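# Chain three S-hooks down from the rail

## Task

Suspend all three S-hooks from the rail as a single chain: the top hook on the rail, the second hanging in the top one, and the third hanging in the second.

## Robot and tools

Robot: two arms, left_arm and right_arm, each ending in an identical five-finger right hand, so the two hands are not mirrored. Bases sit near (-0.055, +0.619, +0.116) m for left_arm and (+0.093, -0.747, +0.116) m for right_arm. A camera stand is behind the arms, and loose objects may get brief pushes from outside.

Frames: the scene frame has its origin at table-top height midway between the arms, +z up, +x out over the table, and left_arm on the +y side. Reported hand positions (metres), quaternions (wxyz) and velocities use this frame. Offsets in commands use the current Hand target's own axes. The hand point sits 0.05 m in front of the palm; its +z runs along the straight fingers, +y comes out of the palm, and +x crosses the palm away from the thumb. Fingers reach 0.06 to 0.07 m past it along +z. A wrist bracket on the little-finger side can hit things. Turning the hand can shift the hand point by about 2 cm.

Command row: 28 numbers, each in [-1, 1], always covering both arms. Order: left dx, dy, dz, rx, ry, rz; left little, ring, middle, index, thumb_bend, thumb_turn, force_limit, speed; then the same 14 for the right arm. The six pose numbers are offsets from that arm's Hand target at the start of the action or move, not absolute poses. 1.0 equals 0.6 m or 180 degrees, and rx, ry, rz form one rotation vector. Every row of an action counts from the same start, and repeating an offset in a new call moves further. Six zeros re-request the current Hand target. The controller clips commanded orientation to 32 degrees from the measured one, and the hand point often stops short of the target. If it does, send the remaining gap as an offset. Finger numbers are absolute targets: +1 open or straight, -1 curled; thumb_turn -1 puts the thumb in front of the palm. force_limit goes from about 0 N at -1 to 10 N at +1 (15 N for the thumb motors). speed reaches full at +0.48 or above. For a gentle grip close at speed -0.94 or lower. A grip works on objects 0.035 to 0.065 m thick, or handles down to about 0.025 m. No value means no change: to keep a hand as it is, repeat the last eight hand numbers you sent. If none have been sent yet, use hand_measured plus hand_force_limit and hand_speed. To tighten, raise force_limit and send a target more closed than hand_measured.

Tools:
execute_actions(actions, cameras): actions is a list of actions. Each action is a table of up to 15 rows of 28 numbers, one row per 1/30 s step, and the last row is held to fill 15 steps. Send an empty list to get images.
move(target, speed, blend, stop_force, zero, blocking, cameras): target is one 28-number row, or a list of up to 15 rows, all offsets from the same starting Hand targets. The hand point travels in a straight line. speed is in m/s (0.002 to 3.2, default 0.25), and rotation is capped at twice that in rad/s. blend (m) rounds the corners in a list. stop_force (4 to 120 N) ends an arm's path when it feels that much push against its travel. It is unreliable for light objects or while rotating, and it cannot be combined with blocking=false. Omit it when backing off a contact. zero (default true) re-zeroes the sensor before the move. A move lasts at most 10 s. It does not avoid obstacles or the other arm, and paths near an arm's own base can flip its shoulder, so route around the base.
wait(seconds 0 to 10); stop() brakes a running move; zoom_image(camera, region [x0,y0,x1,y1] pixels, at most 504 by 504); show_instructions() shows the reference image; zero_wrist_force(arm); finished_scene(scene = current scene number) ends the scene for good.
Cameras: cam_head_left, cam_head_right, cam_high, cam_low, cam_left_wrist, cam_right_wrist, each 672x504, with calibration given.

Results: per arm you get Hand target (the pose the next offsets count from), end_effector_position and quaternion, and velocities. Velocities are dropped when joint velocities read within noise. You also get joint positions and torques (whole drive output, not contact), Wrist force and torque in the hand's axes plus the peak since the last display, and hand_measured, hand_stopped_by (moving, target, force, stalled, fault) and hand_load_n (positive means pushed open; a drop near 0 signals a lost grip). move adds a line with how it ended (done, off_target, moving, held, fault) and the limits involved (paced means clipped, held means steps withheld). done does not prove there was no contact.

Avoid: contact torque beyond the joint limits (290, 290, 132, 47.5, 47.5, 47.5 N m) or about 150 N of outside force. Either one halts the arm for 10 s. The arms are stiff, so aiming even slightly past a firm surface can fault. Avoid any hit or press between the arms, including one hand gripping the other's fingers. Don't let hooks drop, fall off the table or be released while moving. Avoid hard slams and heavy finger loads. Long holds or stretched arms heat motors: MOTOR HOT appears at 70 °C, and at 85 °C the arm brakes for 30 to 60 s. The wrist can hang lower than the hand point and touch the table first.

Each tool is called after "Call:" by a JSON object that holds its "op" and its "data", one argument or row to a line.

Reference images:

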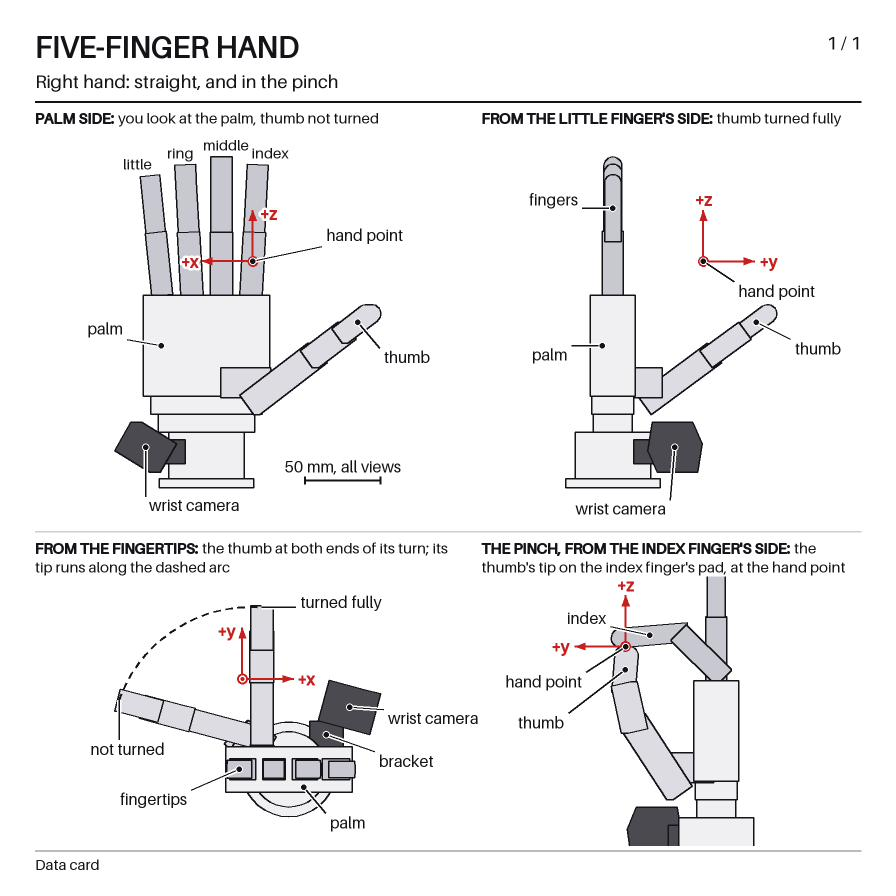

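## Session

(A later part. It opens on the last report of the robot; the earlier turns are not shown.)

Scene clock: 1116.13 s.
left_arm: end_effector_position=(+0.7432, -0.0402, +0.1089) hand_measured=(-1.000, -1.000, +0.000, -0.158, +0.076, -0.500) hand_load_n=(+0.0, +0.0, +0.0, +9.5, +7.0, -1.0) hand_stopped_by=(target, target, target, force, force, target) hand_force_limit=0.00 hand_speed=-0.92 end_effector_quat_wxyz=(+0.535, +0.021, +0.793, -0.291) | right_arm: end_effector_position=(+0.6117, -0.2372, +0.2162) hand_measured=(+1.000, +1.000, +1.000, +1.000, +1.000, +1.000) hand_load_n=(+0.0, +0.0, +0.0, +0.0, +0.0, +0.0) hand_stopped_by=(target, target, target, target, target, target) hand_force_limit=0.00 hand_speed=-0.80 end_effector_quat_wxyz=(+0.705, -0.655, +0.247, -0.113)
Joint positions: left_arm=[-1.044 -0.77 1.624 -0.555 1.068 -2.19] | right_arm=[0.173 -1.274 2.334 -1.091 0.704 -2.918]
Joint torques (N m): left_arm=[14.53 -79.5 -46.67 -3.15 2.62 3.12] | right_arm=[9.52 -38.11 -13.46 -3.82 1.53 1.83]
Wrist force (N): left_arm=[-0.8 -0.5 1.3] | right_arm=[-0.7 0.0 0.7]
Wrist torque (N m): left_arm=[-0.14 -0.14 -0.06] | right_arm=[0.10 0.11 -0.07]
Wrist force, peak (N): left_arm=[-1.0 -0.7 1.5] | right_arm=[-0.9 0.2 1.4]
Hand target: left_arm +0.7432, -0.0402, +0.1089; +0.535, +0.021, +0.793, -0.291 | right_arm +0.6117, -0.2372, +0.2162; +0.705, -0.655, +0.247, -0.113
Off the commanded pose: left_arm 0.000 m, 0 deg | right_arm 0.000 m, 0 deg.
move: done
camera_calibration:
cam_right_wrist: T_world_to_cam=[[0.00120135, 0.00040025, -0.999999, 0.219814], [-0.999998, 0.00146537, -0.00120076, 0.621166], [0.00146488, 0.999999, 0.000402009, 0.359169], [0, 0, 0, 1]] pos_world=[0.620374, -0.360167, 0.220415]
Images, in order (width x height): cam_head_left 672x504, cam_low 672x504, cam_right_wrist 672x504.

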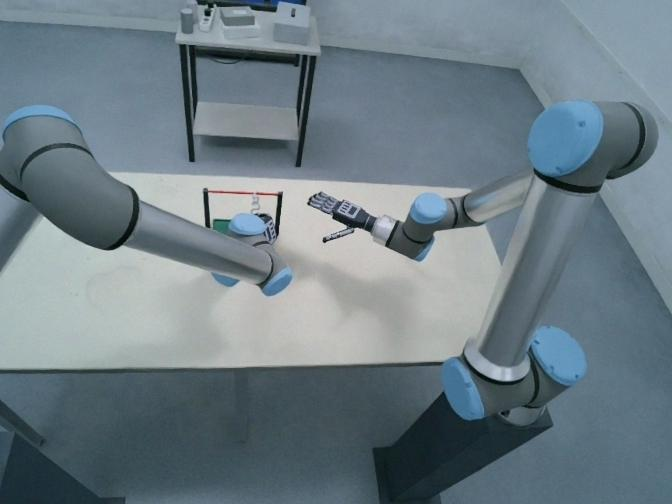

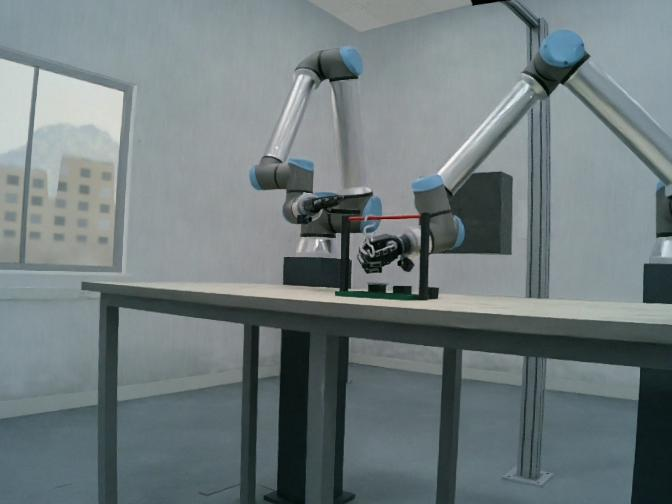

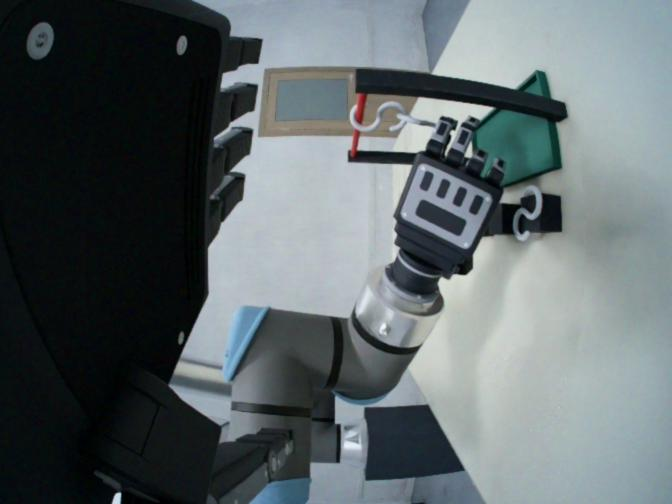

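Call:
{"op": "move", "data": {
  "target": [0.00574,0.00292,0.00173,0,0,0,-1,-1,0.0,-0.45,-0.1,-0.5,0.0,-0.92,0,0,0,0,0,0,1,1,1,1,1,1,0,-0.8],
  "speed": 0.006,
  "stop_force": 4,
  "cameras": ["cam_right_wrist","cam_low","cam_head_left"]
}}

Call:
{"op": "zoom_image", "data": {
  "camera": "cam_right_wrist",
  "region": [340, 80, 420, 160]
}}

Call:
{"op": "zoom_image", "data": {
  "camera": "cam_low",
  "region": [345, 205, 395, 255]
}}

Call:
{"op": "zoom_image", "data": {
  "camera": "cam_head_left",
  "region": [220, 170, 300, 250]
}}

Scene clock: 1120.63 s.
left_arm: end_effector_position=(+0.7432, -0.0402, +0.1069) hand_measured=(-1.000, -1.000, +0.000, -0.158, +0.076, -0.500) hand_load_n=(+0.5, +0.0, +0.0, +9.5, +4.5, -0.5) hand_stopped_by=(target, target, target, force, force, target) hand_force_limit=0.00 hand_speed=-0.92 end_effector_quat_wxyz=(+0.535, +0.021, +0.793, -0.291) | right_arm: end_effector_position=(+0.6117, -0.2372, +0.2162) hand_measured=(+1.000, +1.000, +1.000, +1.000, +1.000, +1.000) hand_load_n=(+0.0, +0.0, +0.0, +0.0, +0.0, +0.0) hand_stopped_by=(target, target, target, target, target, target) hand_force_limit=0.00 hand_speed=-0.80 end_effector_quat_wxyz=(+0.705, -0.655, +0.247, -0.113)
Joint positions: left_arm=[-1.044 -0.768 1.624 -0.558 1.068 -2.19] | right_arm=[0.173 -1.274 2.334 -1.091 0.704 -2.918]
Joint torques (N m): left_arm=[13.04 -98.57 -37.38 1.73 2.54 2.86] | right_arm=[7.33 -37.98 -12.92 -3.85 1.35 1.82]
Wrist force (N): left_arm=[-2.5 -1.2 0.8] | right_arm=[-0.7 -0.1 0.4]
Wrist torque (N m): left_arm=[-0.12 -0.17 -0.04] | right_arm=[0.12 0.12 -0.06]
Wrist force, peak (N): left_arm=[-5.4 -2.8 0.3] | right_arm=[-1.0 0.0 1.3]
Hand target: left_arm +0.7432, -0.0402, +0.1069; +0.535, +0.021, +0.793, -0.291 (not the last commanded pose) | right_arm +0.6117, -0.2372, +0.2162; +0.705, -0.655, +0.247, -0.113
Off the commanded pose: left_arm 0.002 m, 0 deg | right_arm 0.000 m, 0 deg.
move: contact (left_arm)
camera_calibration:
cam_right_wrist: T_world_to_cam=[[0.00120135, 0.00040025, -0.999999, 0.219814], [-0.999998, 0.00146537, -0.00120076, 0.621166], [0.00146488, 0.999999, 0.000402009, 0.359169], [0, 0, 0, 1]] pos_world=[0.620374, -0.360167, 0.220415]
Images, in order (width x height): cam_head_left 672x504, cam_low 672x504, cam_right_wrist 672x504.

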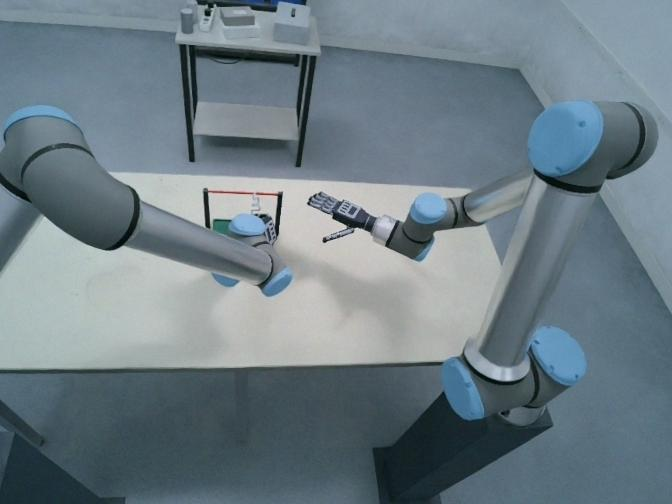

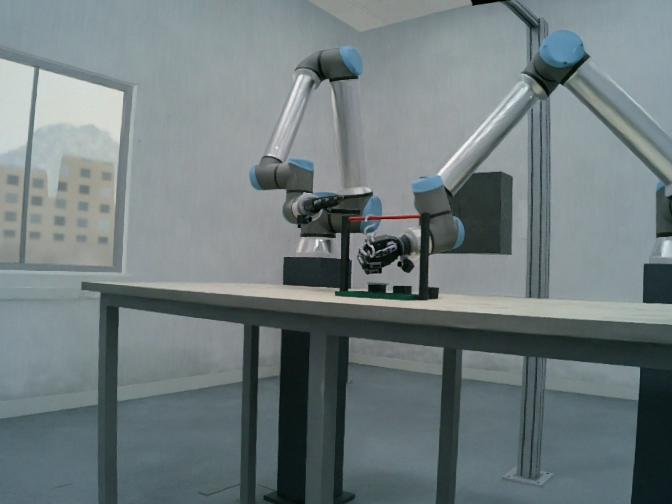

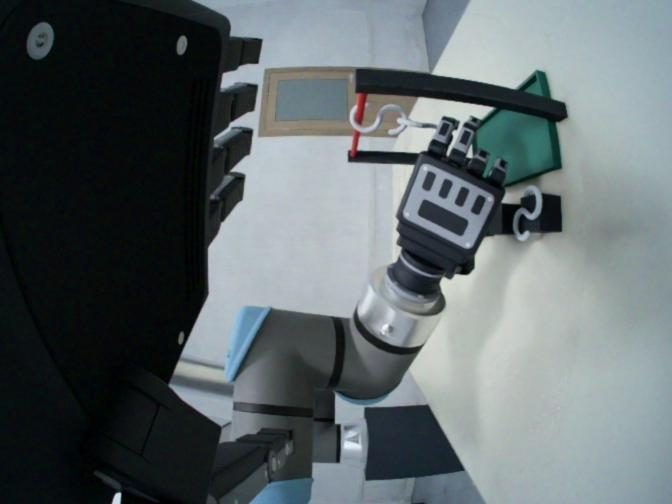

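Scaled by 6.300 from the camera's 672x504 image, which has a finer 960x720 frame.

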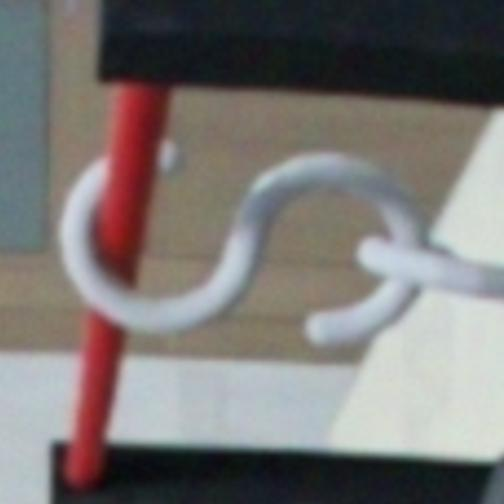

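Scaled by 10.080 from the camera's 672x504 image, which has a finer 960x720 frame.

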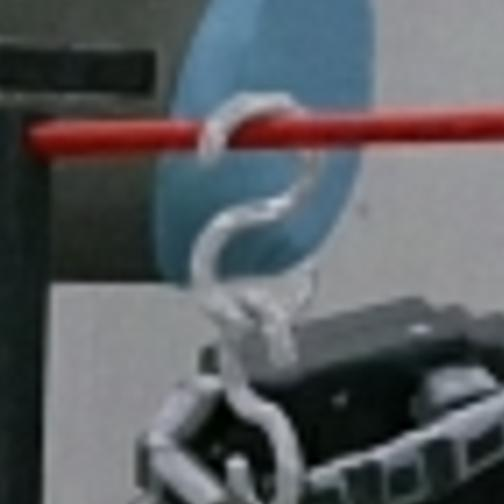

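Scaled by 6.300 from the camera's 672x504 image, which has a finer 960x720 frame.

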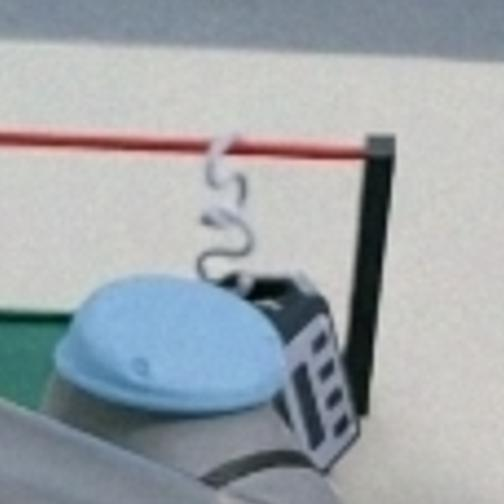

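Call:
{"op": "move", "data": {
  "target": [-0.00072,-0.00037,-0.00022,0,0,0,-1,-1,0.0,-0.45,-0.1,-0.5,0.0,-0.92,0,0,0,0,0,0,1,1,1,1,1,1,0,-0.8],
  "speed": 0.01
}}

Call:
{"op": "move", "data": {
  "target": [0,0,0,0,0,0,-1,-1,0.0,0.2,0.7,-0.5,0.0,-0.75,0,0,0,0,0,0,1,1,1,1,1,1,0,-0.8],
  "speed": 0.01,
  "cameras": ["cam_right_wrist","cam_low","cam_head_left"]
}}

Call:
{"op": "zoom_image", "data": {
  "camera": "cam_right_wrist",
  "region": [340, 80, 460, 200]
}}

Call:
{"op": "zoom_image", "data": {
  "camera": "cam_low",
  "region": [335, 205, 405, 275]
}}

Call:
{"op": "zoom_image", "data": {
  "camera": "cam_head_left",
  "region": [220, 170, 300, 250]
}}

Scene clock: 1147.00 s.
left_arm: end_effector_position=(+0.7432, -0.0402, +0.1073) hand_measured=(-1.000, -1.000, +0.000, -0.158, +0.076, -0.500) hand_load_n=(+0.0, +0.0, +0.0, +9.5, +4.5, +0.0) hand_stopped_by=(target, target, target, force, force, target) hand_force_limit=0.00 hand_speed=-0.92 end_effector_quat_wxyz=(+0.535, +0.021, +0.793, -0.291) | right_arm: end_effector_position=(+0.6117, -0.2372, +0.2162) hand_measured=(+1.000, +1.000, +1.000, +1.000, +1.000, +1.000) hand_load_n=(+0.0, +0.0, +0.0, +0.0, +0.0, -0.5) hand_stopped_by=(target, target, target, target, target, target) hand_force_limit=0.00 hand_speed=-0.80 end_effector_quat_wxyz=(+0.705, -0.655, +0.247, -0.113)
Joint positions: left_arm=[-1.044 -0.768 1.624 -0.557 1.068 -2.19] | right_arm=[0.173 -1.274 2.334 -1.091 0.704 -2.918]
Joint torques (N m): left_arm=[6.36 -101.87 -17.49 1.69 2.63 1.35] | right_arm=[9.4 -38.79 -13.32 -3.8 1.45 1.85]
Wrist force (N): left_arm=[-0.8 -0.7 1.2] | right_arm=[-0.6 0.0 0.3]
Wrist torque (N m): left_arm=[-0.16 -0.14 -0.07] | right_arm=[0.12 0.11 -0.06]
Wrist force, peak (N): left_arm=[-2.7 -1.5 0.8] | right_arm=[-1.2 0.2 1.0]
Hand target: left_arm +0.7432, -0.0402, +0.1074; +0.535, +0.021, +0.793, -0.291 | right_arm +0.6117, -0.2372, +0.2162; +0.705, -0.655, +0.247, -0.113
Off the commanded pose: left_arm 0.000 m, 0 deg | right_arm 0.000 m, 0 deg.
move: done

Scene clock: 1149.03 s.
left_arm: end_effector_position=(+0.7432, -0.0402, +0.1074) hand_measured=(-1.000, -1.000, +0.000, +0.200, +0.700, -0.500) hand_load_n=(+0.0, +0.0, +0.0, +0.0, +0.0, +0.0) hand_stopped_by=(target, target, target, target, target, target) hand_force_limit=0.00 hand_speed=-0.75 end_effector_quat_wxyz=(+0.535, +0.021, +0.793, -0.291) | right_arm: end_effector_position=(+0.6117, -0.2372, +0.2162) hand_measured=(+1.000, +1.000, +1.000, +1.000, +1.000, +1.000) hand_load_n=(+0.0, +0.0, -0.5, +0.0, +0.0, -0.5) hand_stopped_by=(target, target, target, target, target, target) hand_force_limit=0.00 hand_speed=-0.80 end_effector_quat_wxyz=(+0.705, -0.655, +0.247, -0.113)
Joint positions: left_arm=[-1.044 -0.768 1.624 -0.557 1.068 -2.19] | right_arm=[0.173 -1.274 2.334 -1.091 0.704 -2.918]
Joint torques (N m): left_arm=[2.18 -99.84 -18.96 1.84 1.76 0.75] | right_arm=[8.2 -38.92 -13.4 -3.93 1.35 1.5]
Wrist force (N): left_arm=[-0.8 -0.5 0.9] | right_arm=[-0.9 -0.3 0.6]
Wrist torque (N m): left_arm=[-0.11 -0.18 -0.04] | right_arm=[0.06 0.14 -0.09]
Wrist force, peak (N): left_arm=[-0.9 -0.8 1.5] | right_arm=[-1.2 -0.3 1.1]
Hand target: left_arm +0.7432, -0.0402, +0.1074; +0.535, +0.021, +0.793, -0.291 | right_arm +0.6117, -0.2372, +0.2162; +0.705, -0.655, +0.247, -0.113
Off the commanded pose: left_arm 0.000 m, 0 deg | right_arm 0.000 m, 0 deg.
move: done
camera_calibration:
cam_right_wrist: T_world_to_cam=[[0.00120135, 0.00040025, -0.999999, 0.219814], [-0.999998, 0.00146537, -0.00120076, 0.621166], [0.00146488, 0.999999, 0.000402009, 0.359169], [0, 0, 0, 1]] pos_world=[0.620374, -0.360167, 0.220415]
Images, in order (width x height): cam_head_left 672x504, cam_low 672x504, cam_right_wrist 672x504.

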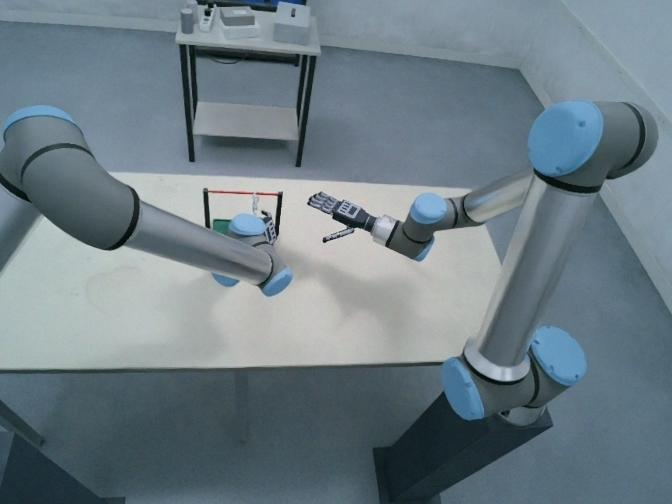

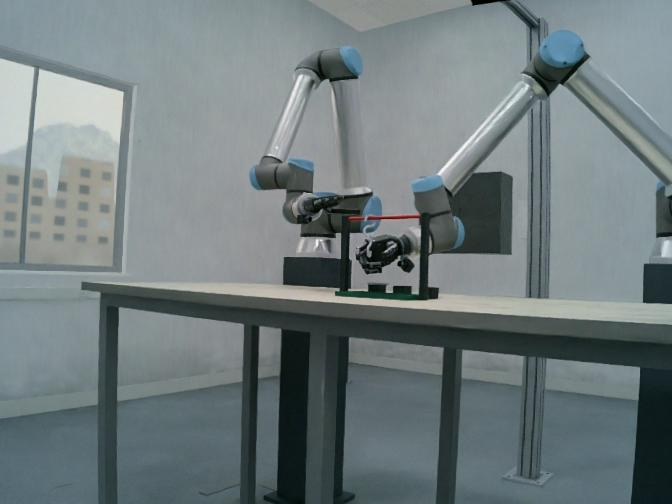

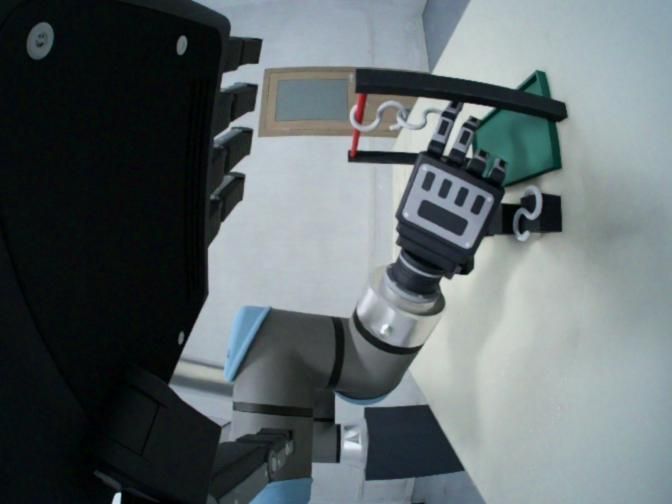

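Scaled by 4.200 from the camera's 672x504 image, which has a finer 960x720 frame.

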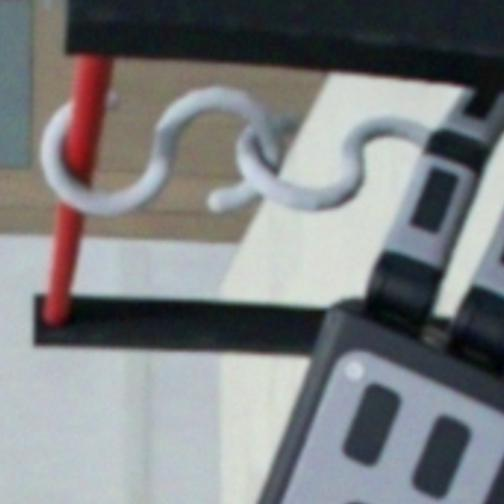

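Scaled by 7.200 from the camera's 672x504 image, which has a finer 960x720 frame.

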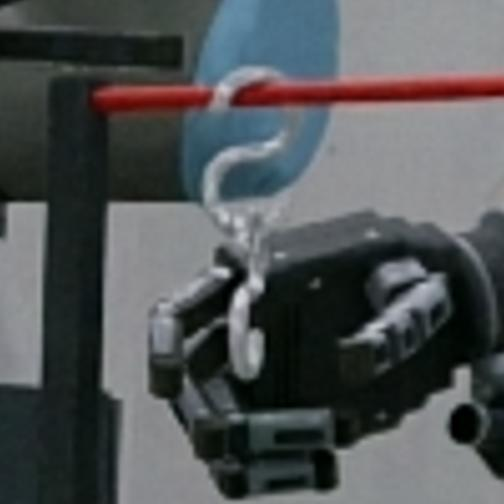

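Scaled by 6.300 from the camera's 672x504 image, which has a finer 960x720 frame.

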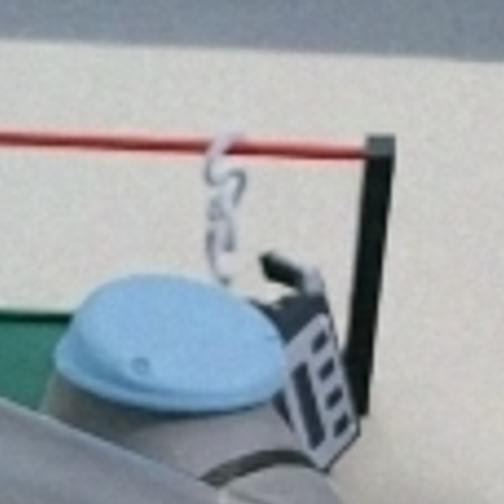

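Call:
{"op": "move", "data": {
  "target": [0.07706,-0.148,-0.00546,0,0,0,-1,-1,0.0,0.2,0.7,-0.5,0.0,-0.75,0,0,0,0,0,0,1,1,1,1,1,1,0,-0.8],
  "speed": 0.04,
  "stop_force": 5,
  "cameras": ["cam_right_wrist","cam_low","cam_head_left"]
}}

Call:
{"op": "zoom_image", "data": {
  "camera": "cam_right_wrist",
  "region": [340, 80, 460, 200]
}}

Call:
{"op": "zoom_image", "data": {
  "camera": "cam_low",
  "region": [335, 205, 405, 275]
}}

Scene clock: 1160.93 s.
left_arm: end_effector_position=(+0.6902, -0.1252, +0.1074) hand_measured=(-1.000, -1.000, +0.000, +0.200, +0.700, -0.500) hand_load_n=(+0.0, +0.0, +0.5, +0.0, +0.0, -0.5) hand_stopped_by=(target, target, target, target, target, target) hand_force_limit=0.00 hand_speed=-0.75 end_effector_quat_wxyz=(+0.535, +0.021, +0.793, -0.291) | right_arm: end_effector_position=(+0.6117, -0.2372, +0.2162) hand_measured=(+1.000, +1.000, +1.000, +1.000, +1.000, +1.000) hand_load_n=(+0.0, +0.0, +0.0, +0.0, +0.0, +0.0) hand_stopped_by=(target, target, target, target, target, target) hand_force_limit=0.00 hand_speed=-0.80 end_effector_quat_wxyz=(+0.705, -0.655, +0.247, -0.113)
Joint positions: left_arm=[-1.151 -0.729 1.54 -0.492 0.965 -2.229] | right_arm=[0.173 -1.274 2.334 -1.091 0.704 -2.918]
Joint torques (N m): left_arm=[-10.94 -81.8 -47.47 1.91 -3.25 -2.29] | right_arm=[8.95 -38.35 -13.6 -4.13 1.42 1.67]
Wrist force (N): left_arm=[-0.7 -0.7 2.0] | right_arm=[-1.2 0.2 0.8]
Wrist torque (N m): left_arm=[-0.17 -0.25 0.08] | right_arm=[0.12 0.20 -0.09]
Wrist force, peak (N): left_arm=[-1.1 -1.1 2.1] | right_arm=[-1.5 0.1 0.8]
Hand target: left_arm +0.6902, -0.1252, +0.1074; +0.535, +0.021, +0.793, -0.291 | right_arm +0.6117, -0.2372, +0.2162; +0.705, -0.655, +0.247, -0.113
Off the commanded pose: left_arm 0.000 m, 0 deg | right_arm 0.000 m, 0 deg.
move: done
camera_calibration:
cam_right_wrist: T_world_to_cam=[[0.00120135, 0.00040025, -0.999999, 0.219814], [-0.999998, 0.00146537, -0.00120076, 0.621166], [0.00146488, 0.999999, 0.000402009, 0.359169], [0, 0, 0, 1]] pos_world=[0.620374, -0.360167, 0.220415]
Images, in order (width x height): cam_head_left 672x504, cam_low 672x504, cam_right_wrist 672x504.

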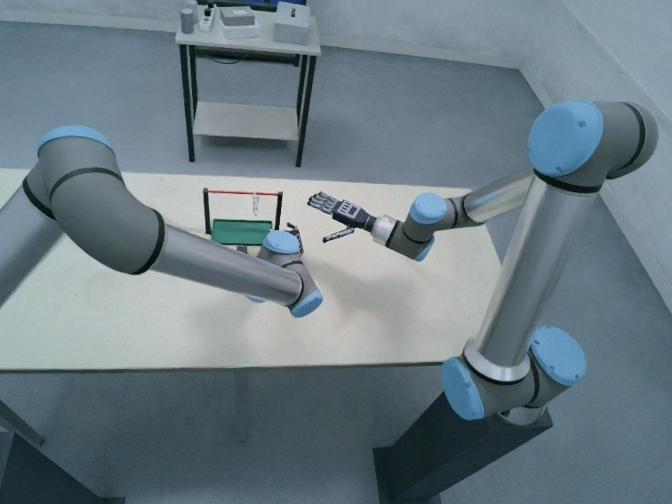

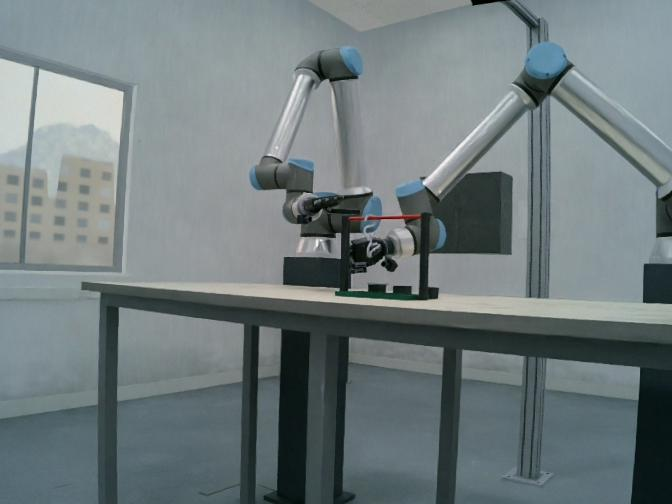

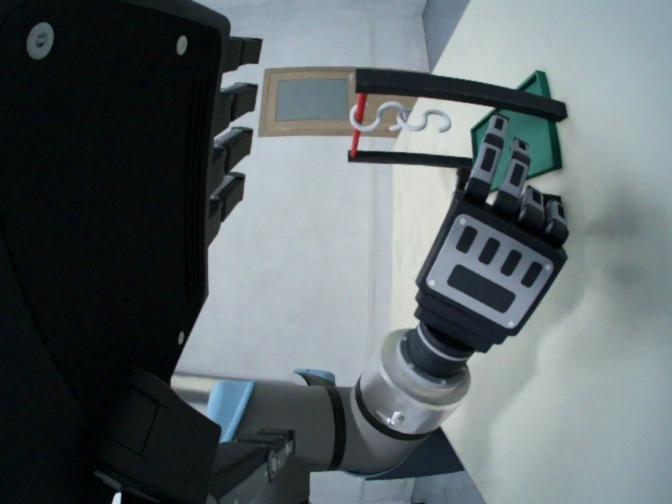

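Scaled by 4.200 from the camera's 672x504 image, which has a finer 960x720 frame.

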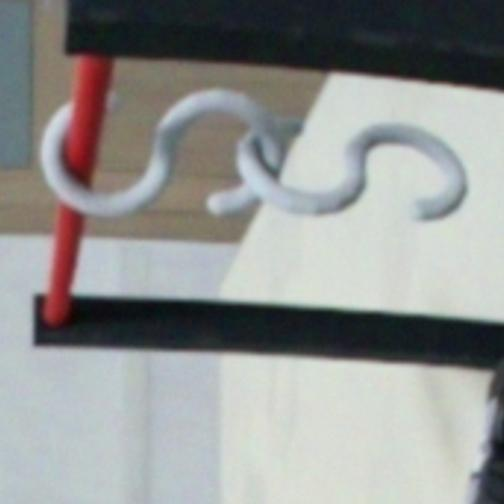

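Scaled by 7.200 from the camera's 672x504 image, which has a finer 960x720 frame.

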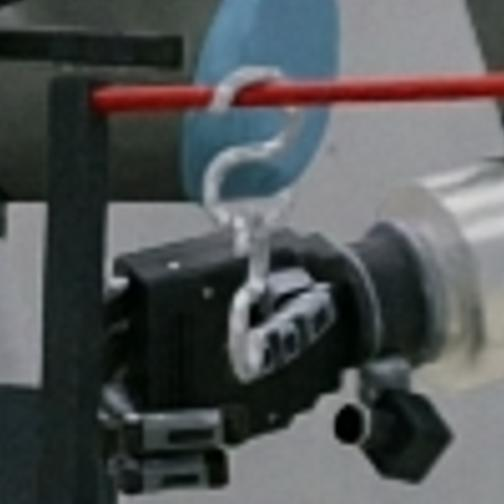

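Call:
{"op": "move", "data": {
  "target": [
    [0,0,0,0,0,0,-1,-1,0.0,0.2,0.7,-0.5,0.0,-0.75,0,0,-0.3,0,0,0,1,1,1,1,1,1,0,-0.8],
    [-0.0618,-0.1398,-0.1538,-0.1989,0.3662,-0.0142,-1,-1,0.0,0.2,0.7,-0.5,0.0,-0.75,0,0,-0.3,0,0,0,1,1,1,1,1,1,0,-0.8]
  ],
  "speed": [0.25, 0.2],
  "cameras": ["cam_left_wrist","cam_right_wrist","cam_head_left","cam_low"]
}}

Scene clock: 1285.57 s.
left_arm: end_effector_position=(+0.5999, -0.1398, +0.1999) hand_measured=(-1.000, -1.000, +0.000, +0.200, +0.700, -0.500) hand_load_n=(+0.0, +0.0, +0.0, +0.0, +0.0, +0.0) hand_stopped_by=(target, target, target, target, target, target) hand_force_limit=0.00 hand_speed=-0.75 end_effector_quat_wxyz=(+0.000, +0.000, +1.000, +0.000) | right_arm: end_effector_position=(+0.5223, -0.3934, +0.2127) hand_measured=(+1.000, +1.000, +1.000, +1.000, +1.000, +1.000) hand_load_n=(+0.0, +0.0, +0.0, +0.0, +0.0, +0.0) hand_stopped_by=(target, target, target, target, target, target) hand_force_limit=0.00 hand_speed=-0.80 end_effector_quat_wxyz=(+0.705, -0.655, +0.247, -0.113)
Joint positions: left_arm=[-1.086 -0.392 0.503 1.459 1.571 -2.66] | right_arm=[-0.246 -1.46 2.627 -1.237 0.286 -2.874]
Joint torques (N m): left_arm=[15.27 -107.62 -55.56 5.92 3.15 3.34] | right_arm=[-17.95 -26.68 -5.89 -3.95 -1.45 2.45]
Wrist force (N): left_arm=[-0.2 -0.4 0.8] | right_arm=[-0.5 -0.2 1.0]
Wrist torque (N m): left_arm=[-0.12 -0.09 -0.30] | right_arm=[0.02 0.04 -0.06]
Wrist force, peak (N): left_arm=[-0.9 -1.1 2.1] | right_arm=[-1.0 0.0 2.0]
Hand target: left_arm +0.5999, -0.1399, +0.1999; +0.000, +0.000, +1.000, +0.000 | right_arm +0.5223, -0.3934, +0.2127; +0.705, -0.655, +0.247, -0.113
Off the commanded pose: left_arm 0.000 m, 0 deg | right_arm 0.000 m, 0 deg.
move: done
camera_calibration:
cam_left_wrist: T_world_to_cam=[[-0.240386, 0.970211, -0.0300978, 0.293538], [0.853429, 0.22602, 0.469653, -0.56703], [0.462465, 0.0872114, -0.882338, 0.0228458], [0, 0, 0, 1]] pos_world=[0.543917, -0.158626, 0.2953]
cam_right_wrist: T_world_to_cam=[[0.00120135, 0.00040025, -0.999999, 0.216384], [-0.999998, 0.00146537, -0.00120076, 0.53199], [0.00146488, 0.999999, 0.000402009, 0.515501], [0, 0, 0, 1]] pos_world=[0.530974, -0.516367, 0.216815]
Images, in order (width x height): cam_head_left 672x504, cam_low 672x504, cam_left_wrist 672x504, cam_right_wrist 672x504.

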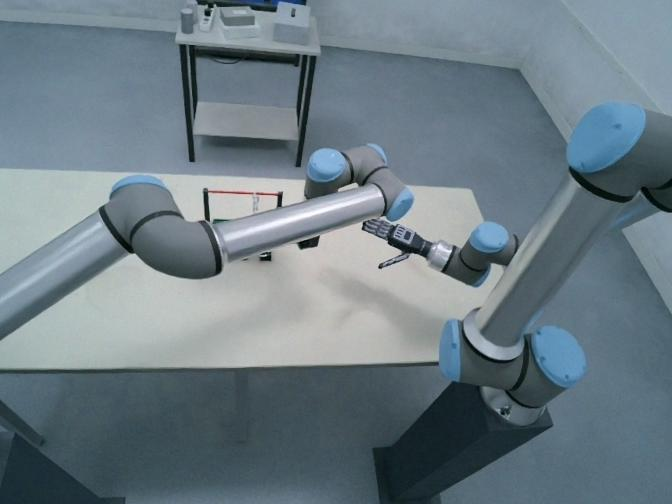

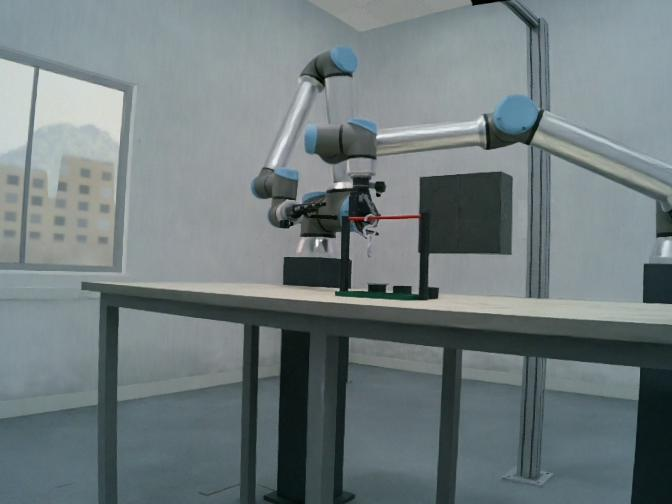

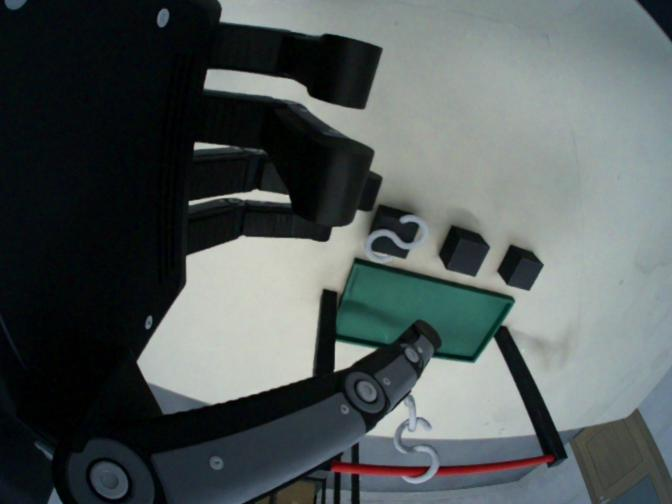

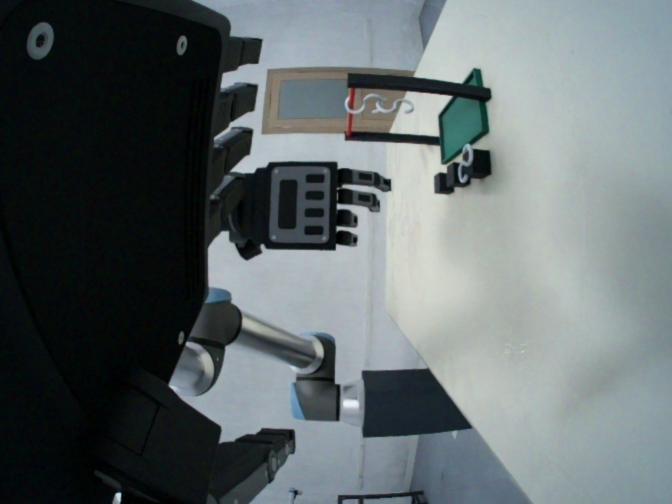

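Call:
{"op": "zoom_image", "data": {
  "camera": "cam_left_wrist",
  "region": [345, 190, 445, 270]
}}

Scaled by 5.040 from the camera's 672x504 image, which has a finer 960x720 frame.

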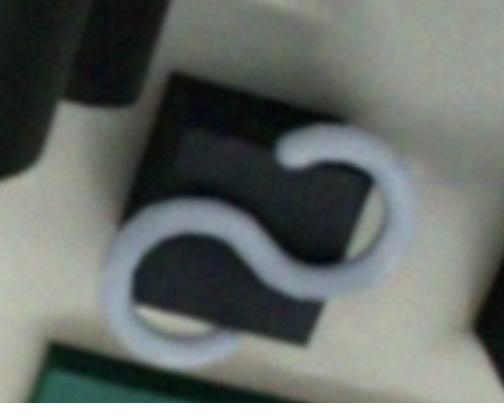

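Call:
{"op": "move", "data": {
  "target": [-0.0548,0.0465,0.2,0,0,0,-1,-1,0.0,-0.05,0.6,-0.5,0.0,-0.75,0,0,0,0,0,0,1,1,1,1,1,1,0,-0.8],
  "speed": 0.15,
  "cameras": ["cam_left_wrist"]
}}

Call:
{"op": "zoom_image", "data": {
  "camera": "cam_left_wrist",
  "region": [290, 120, 490, 280]
}}

Scene clock: 1305.10 s.
left_arm: end_effector_position=(+0.6328, -0.1120, +0.0800) hand_measured=(-1.000, -1.000, +0.000, -0.050, +0.600, -0.500) hand_load_n=(+0.5, +0.0, +0.0, +0.0, +0.0, +0.0) hand_stopped_by=(target, target, target, target, target, target) hand_force_limit=0.00 hand_speed=-0.75 end_effector_quat_wxyz=(+0.000, +0.000, +1.000, +0.000) | right_arm: end_effector_position=(+0.5223, -0.3934, +0.2127) hand_measured=(+1.000, +1.000, +1.000, +1.000, +1.000, +1.000) hand_load_n=(-0.5, +0.0, +0.0, +0.0, +0.0, +0.0) hand_stopped_by=(target, target, target, target, target, target) hand_force_limit=0.00 hand_speed=-0.80 end_effector_quat_wxyz=(+0.705, -0.655, +0.247, -0.113)
Joint positions: left_arm=[-1.045 -0.326 0.584 1.312 1.571 -2.618] | right_arm=[-0.246 -1.46 2.627 -1.237 0.286 -2.874]
Joint torques (N m): left_arm=[15.11 -109.69 -51.09 1.47 1.84 3.4] | right_arm=[-16.79 -25.25 -5.22 -3.98 -1.74 2.33]
Wrist force (N): left_arm=[-0.6 -0.1 0.4] | right_arm=[-0.5 -0.3 0.9]
Wrist torque (N m): left_arm=[-0.04 -0.05 -0.20] | right_arm=[0.02 0.05 -0.06]
Wrist force, peak (N): left_arm=[-0.5 0.2 1.6] | right_arm=[-1.5 -0.4 1.1]
Hand target: left_arm +0.6329, -0.1121, +0.0799; +0.000, +0.000, +1.000, +0.000 | right_arm +0.5223, -0.3934, +0.2127; +0.705, -0.655, +0.247, -0.113
Off the commanded pose: left_arm 0.000 m, 0 deg | right_arm 0.000 m, 0 deg.
move: done
camera_calibration:
cam_left_wrist: T_world_to_cam=[[-0.240315, 0.970238, -0.029781, 0.270773], [0.853561, 0.225827, 0.469506, -0.545154], [0.462258, 0.0874094, -0.882427, -0.100426], [0, 0, 0, 1]] pos_world=[0.576816, -0.130825, 0.175399]
Images, in order (width x height): cam_left_wrist 672x504.

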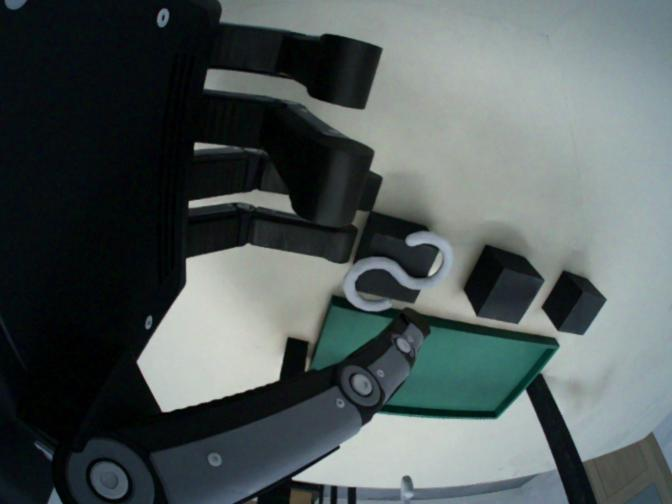

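Scaled by 2.520 from the camera's 672x504 image, which has a finer 960x720 frame.

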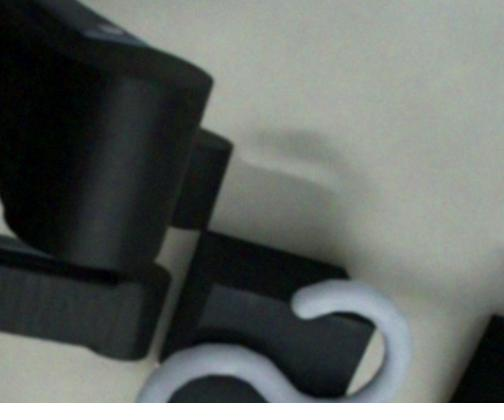

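Call:
{"op": "zoom_image", "data": {
  "camera": "cam_left_wrist",
  "region": [335, 200, 465, 320]
}}

Scaled by 3.877 from the camera's 672x504 image, which has a finer 960x720 frame.

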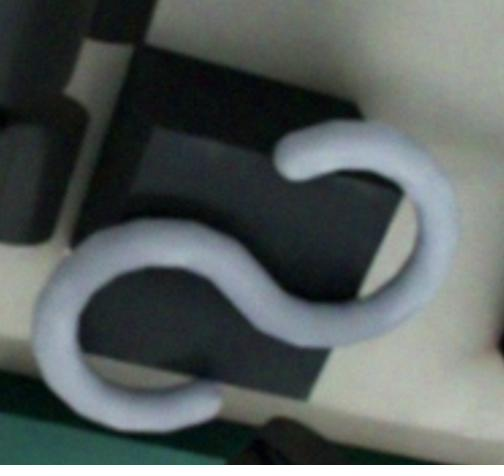

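Call:
{"op": "move", "data": {
  "target": [0,0,0.0767,0,0,0,-1,-1,0.0,-0.05,0.6,-0.5,0.0,-0.75,0,0,0,0,0,0,1,1,1,1,1,1,0,-0.8],
  "speed": 0.06,
  "stop_force": 8,
  "cameras": ["cam_left_wrist","cam_head_left"]
}}

Call:
{"op": "zoom_image", "data": {
  "camera": "cam_left_wrist",
  "region": [300, 100, 500, 300]
}}

Scene clock: 1319.20 s.
left_arm: end_effector_position=(+0.6330, -0.1122, +0.0736) hand_measured=(-1.000, -1.000, +0.000, -0.050, +0.600, -0.500) hand_load_n=(+0.0, +0.0, +0.0, +0.5, +0.0, +0.0) hand_stopped_by=(target, target, target, target, target, target) hand_force_limit=0.00 hand_speed=-0.75 end_effector_quat_wxyz=(+0.000, +0.000, +1.000, -0.001) | right_arm: end_effector_position=(+0.5223, -0.3934, +0.2127) hand_measured=(+1.000, +1.000, +1.000, +1.000, +1.000, +1.000) hand_load_n=(+0.0, +0.0, +0.0, +0.0, +0.0, +0.0) hand_stopped_by=(target, target, target, target, target, target) hand_force_limit=0.00 hand_speed=-0.80 end_effector_quat_wxyz=(+0.705, -0.655, +0.247, -0.113)
Joint positions: left_arm=[-1.045 -0.321 0.585 1.306 1.571 -2.618] | right_arm=[-0.246 -1.46 2.627 -1.237 0.286 -2.874]
Joint torques (N m): left_arm=[16.71 -129.84 -55.82 6.65 -0.83 3.29] | right_arm=[-16.71 -25 -5.45 -3.94 -1.61 2.17]
Wrist force (N): left_arm=[-0.1 -0.3 0.4] | right_arm=[-0.5 -0.5 1.0]
Wrist torque (N m): left_arm=[-0.06 -0.12 -0.16] | right_arm=[-0.03 0.04 -0.07]
Wrist force, peak (N): left_arm=[-0.2 0.0 2.5] | right_arm=[-0.8 -0.4 1.5]
Hand target: left_arm +0.6330, -0.1122, +0.0736; +0.000, +0.000, +1.000, -0.001 (not the last commanded pose) | right_arm +0.5223, -0.3934, +0.2127; +0.705, -0.655, +0.247, -0.113
Off the commanded pose: left_arm 0.040 m, 0 deg | right_arm 0.000 m, 0 deg.
move: held (left_arm; a check stopped the path); limits=held
pose unreachable (left arm): on one or more control steps of this call, first in action 0 (counted from 0), this arm could not follow its commanded pose, so it was not sent that pose on those steps. It may still have moved: this result reports where it is.
cause: moving toward the commanded pose would bring a part of the arm too close to another arm (a part of this arm just beyond joint 3 (elbow) and a part of the right arm just beyond its joint 6 (wrist 3), along the way the arms are being sent, or toward where that arm still pushes).
camera_calibration:
cam_left_wrist: T_world_to_cam=[[-0.240401, 0.9702, -0.0303263, 0.270865], [0.85342, 0.226143, 0.46961, -0.542194], [0.462474, 0.0870135, -0.882353, -0.106344], [0, 0, 0, 1]] pos_world=[0.577017, -0.130926, 0.169002]
Images, in order (width x height): cam_head_left 672x504, cam_left_wrist 672x504.

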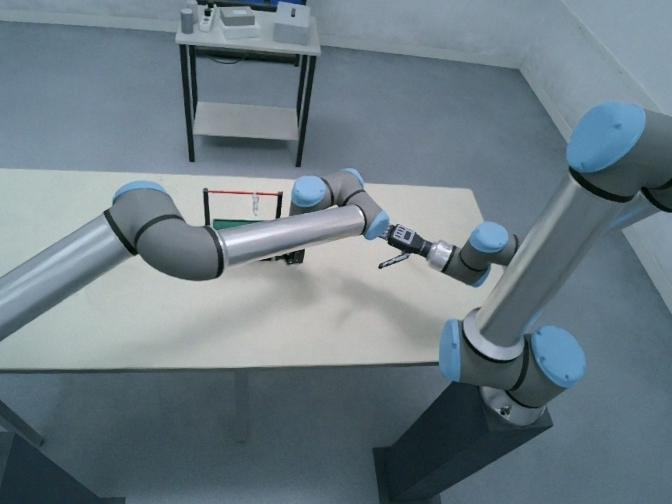

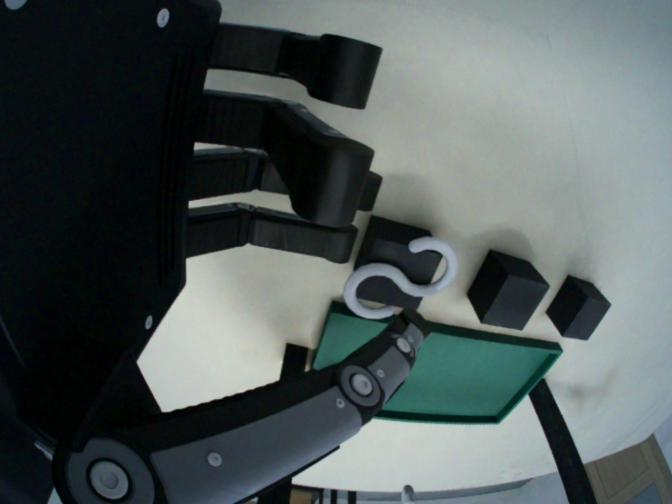

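Scaled by 2.520 from the camera's 672x504 image, which has a finer 960x720 frame.

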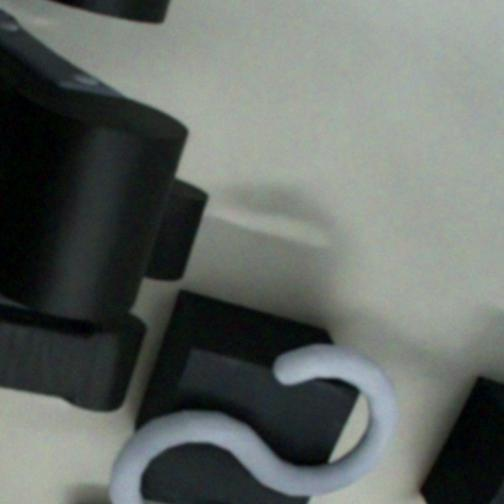

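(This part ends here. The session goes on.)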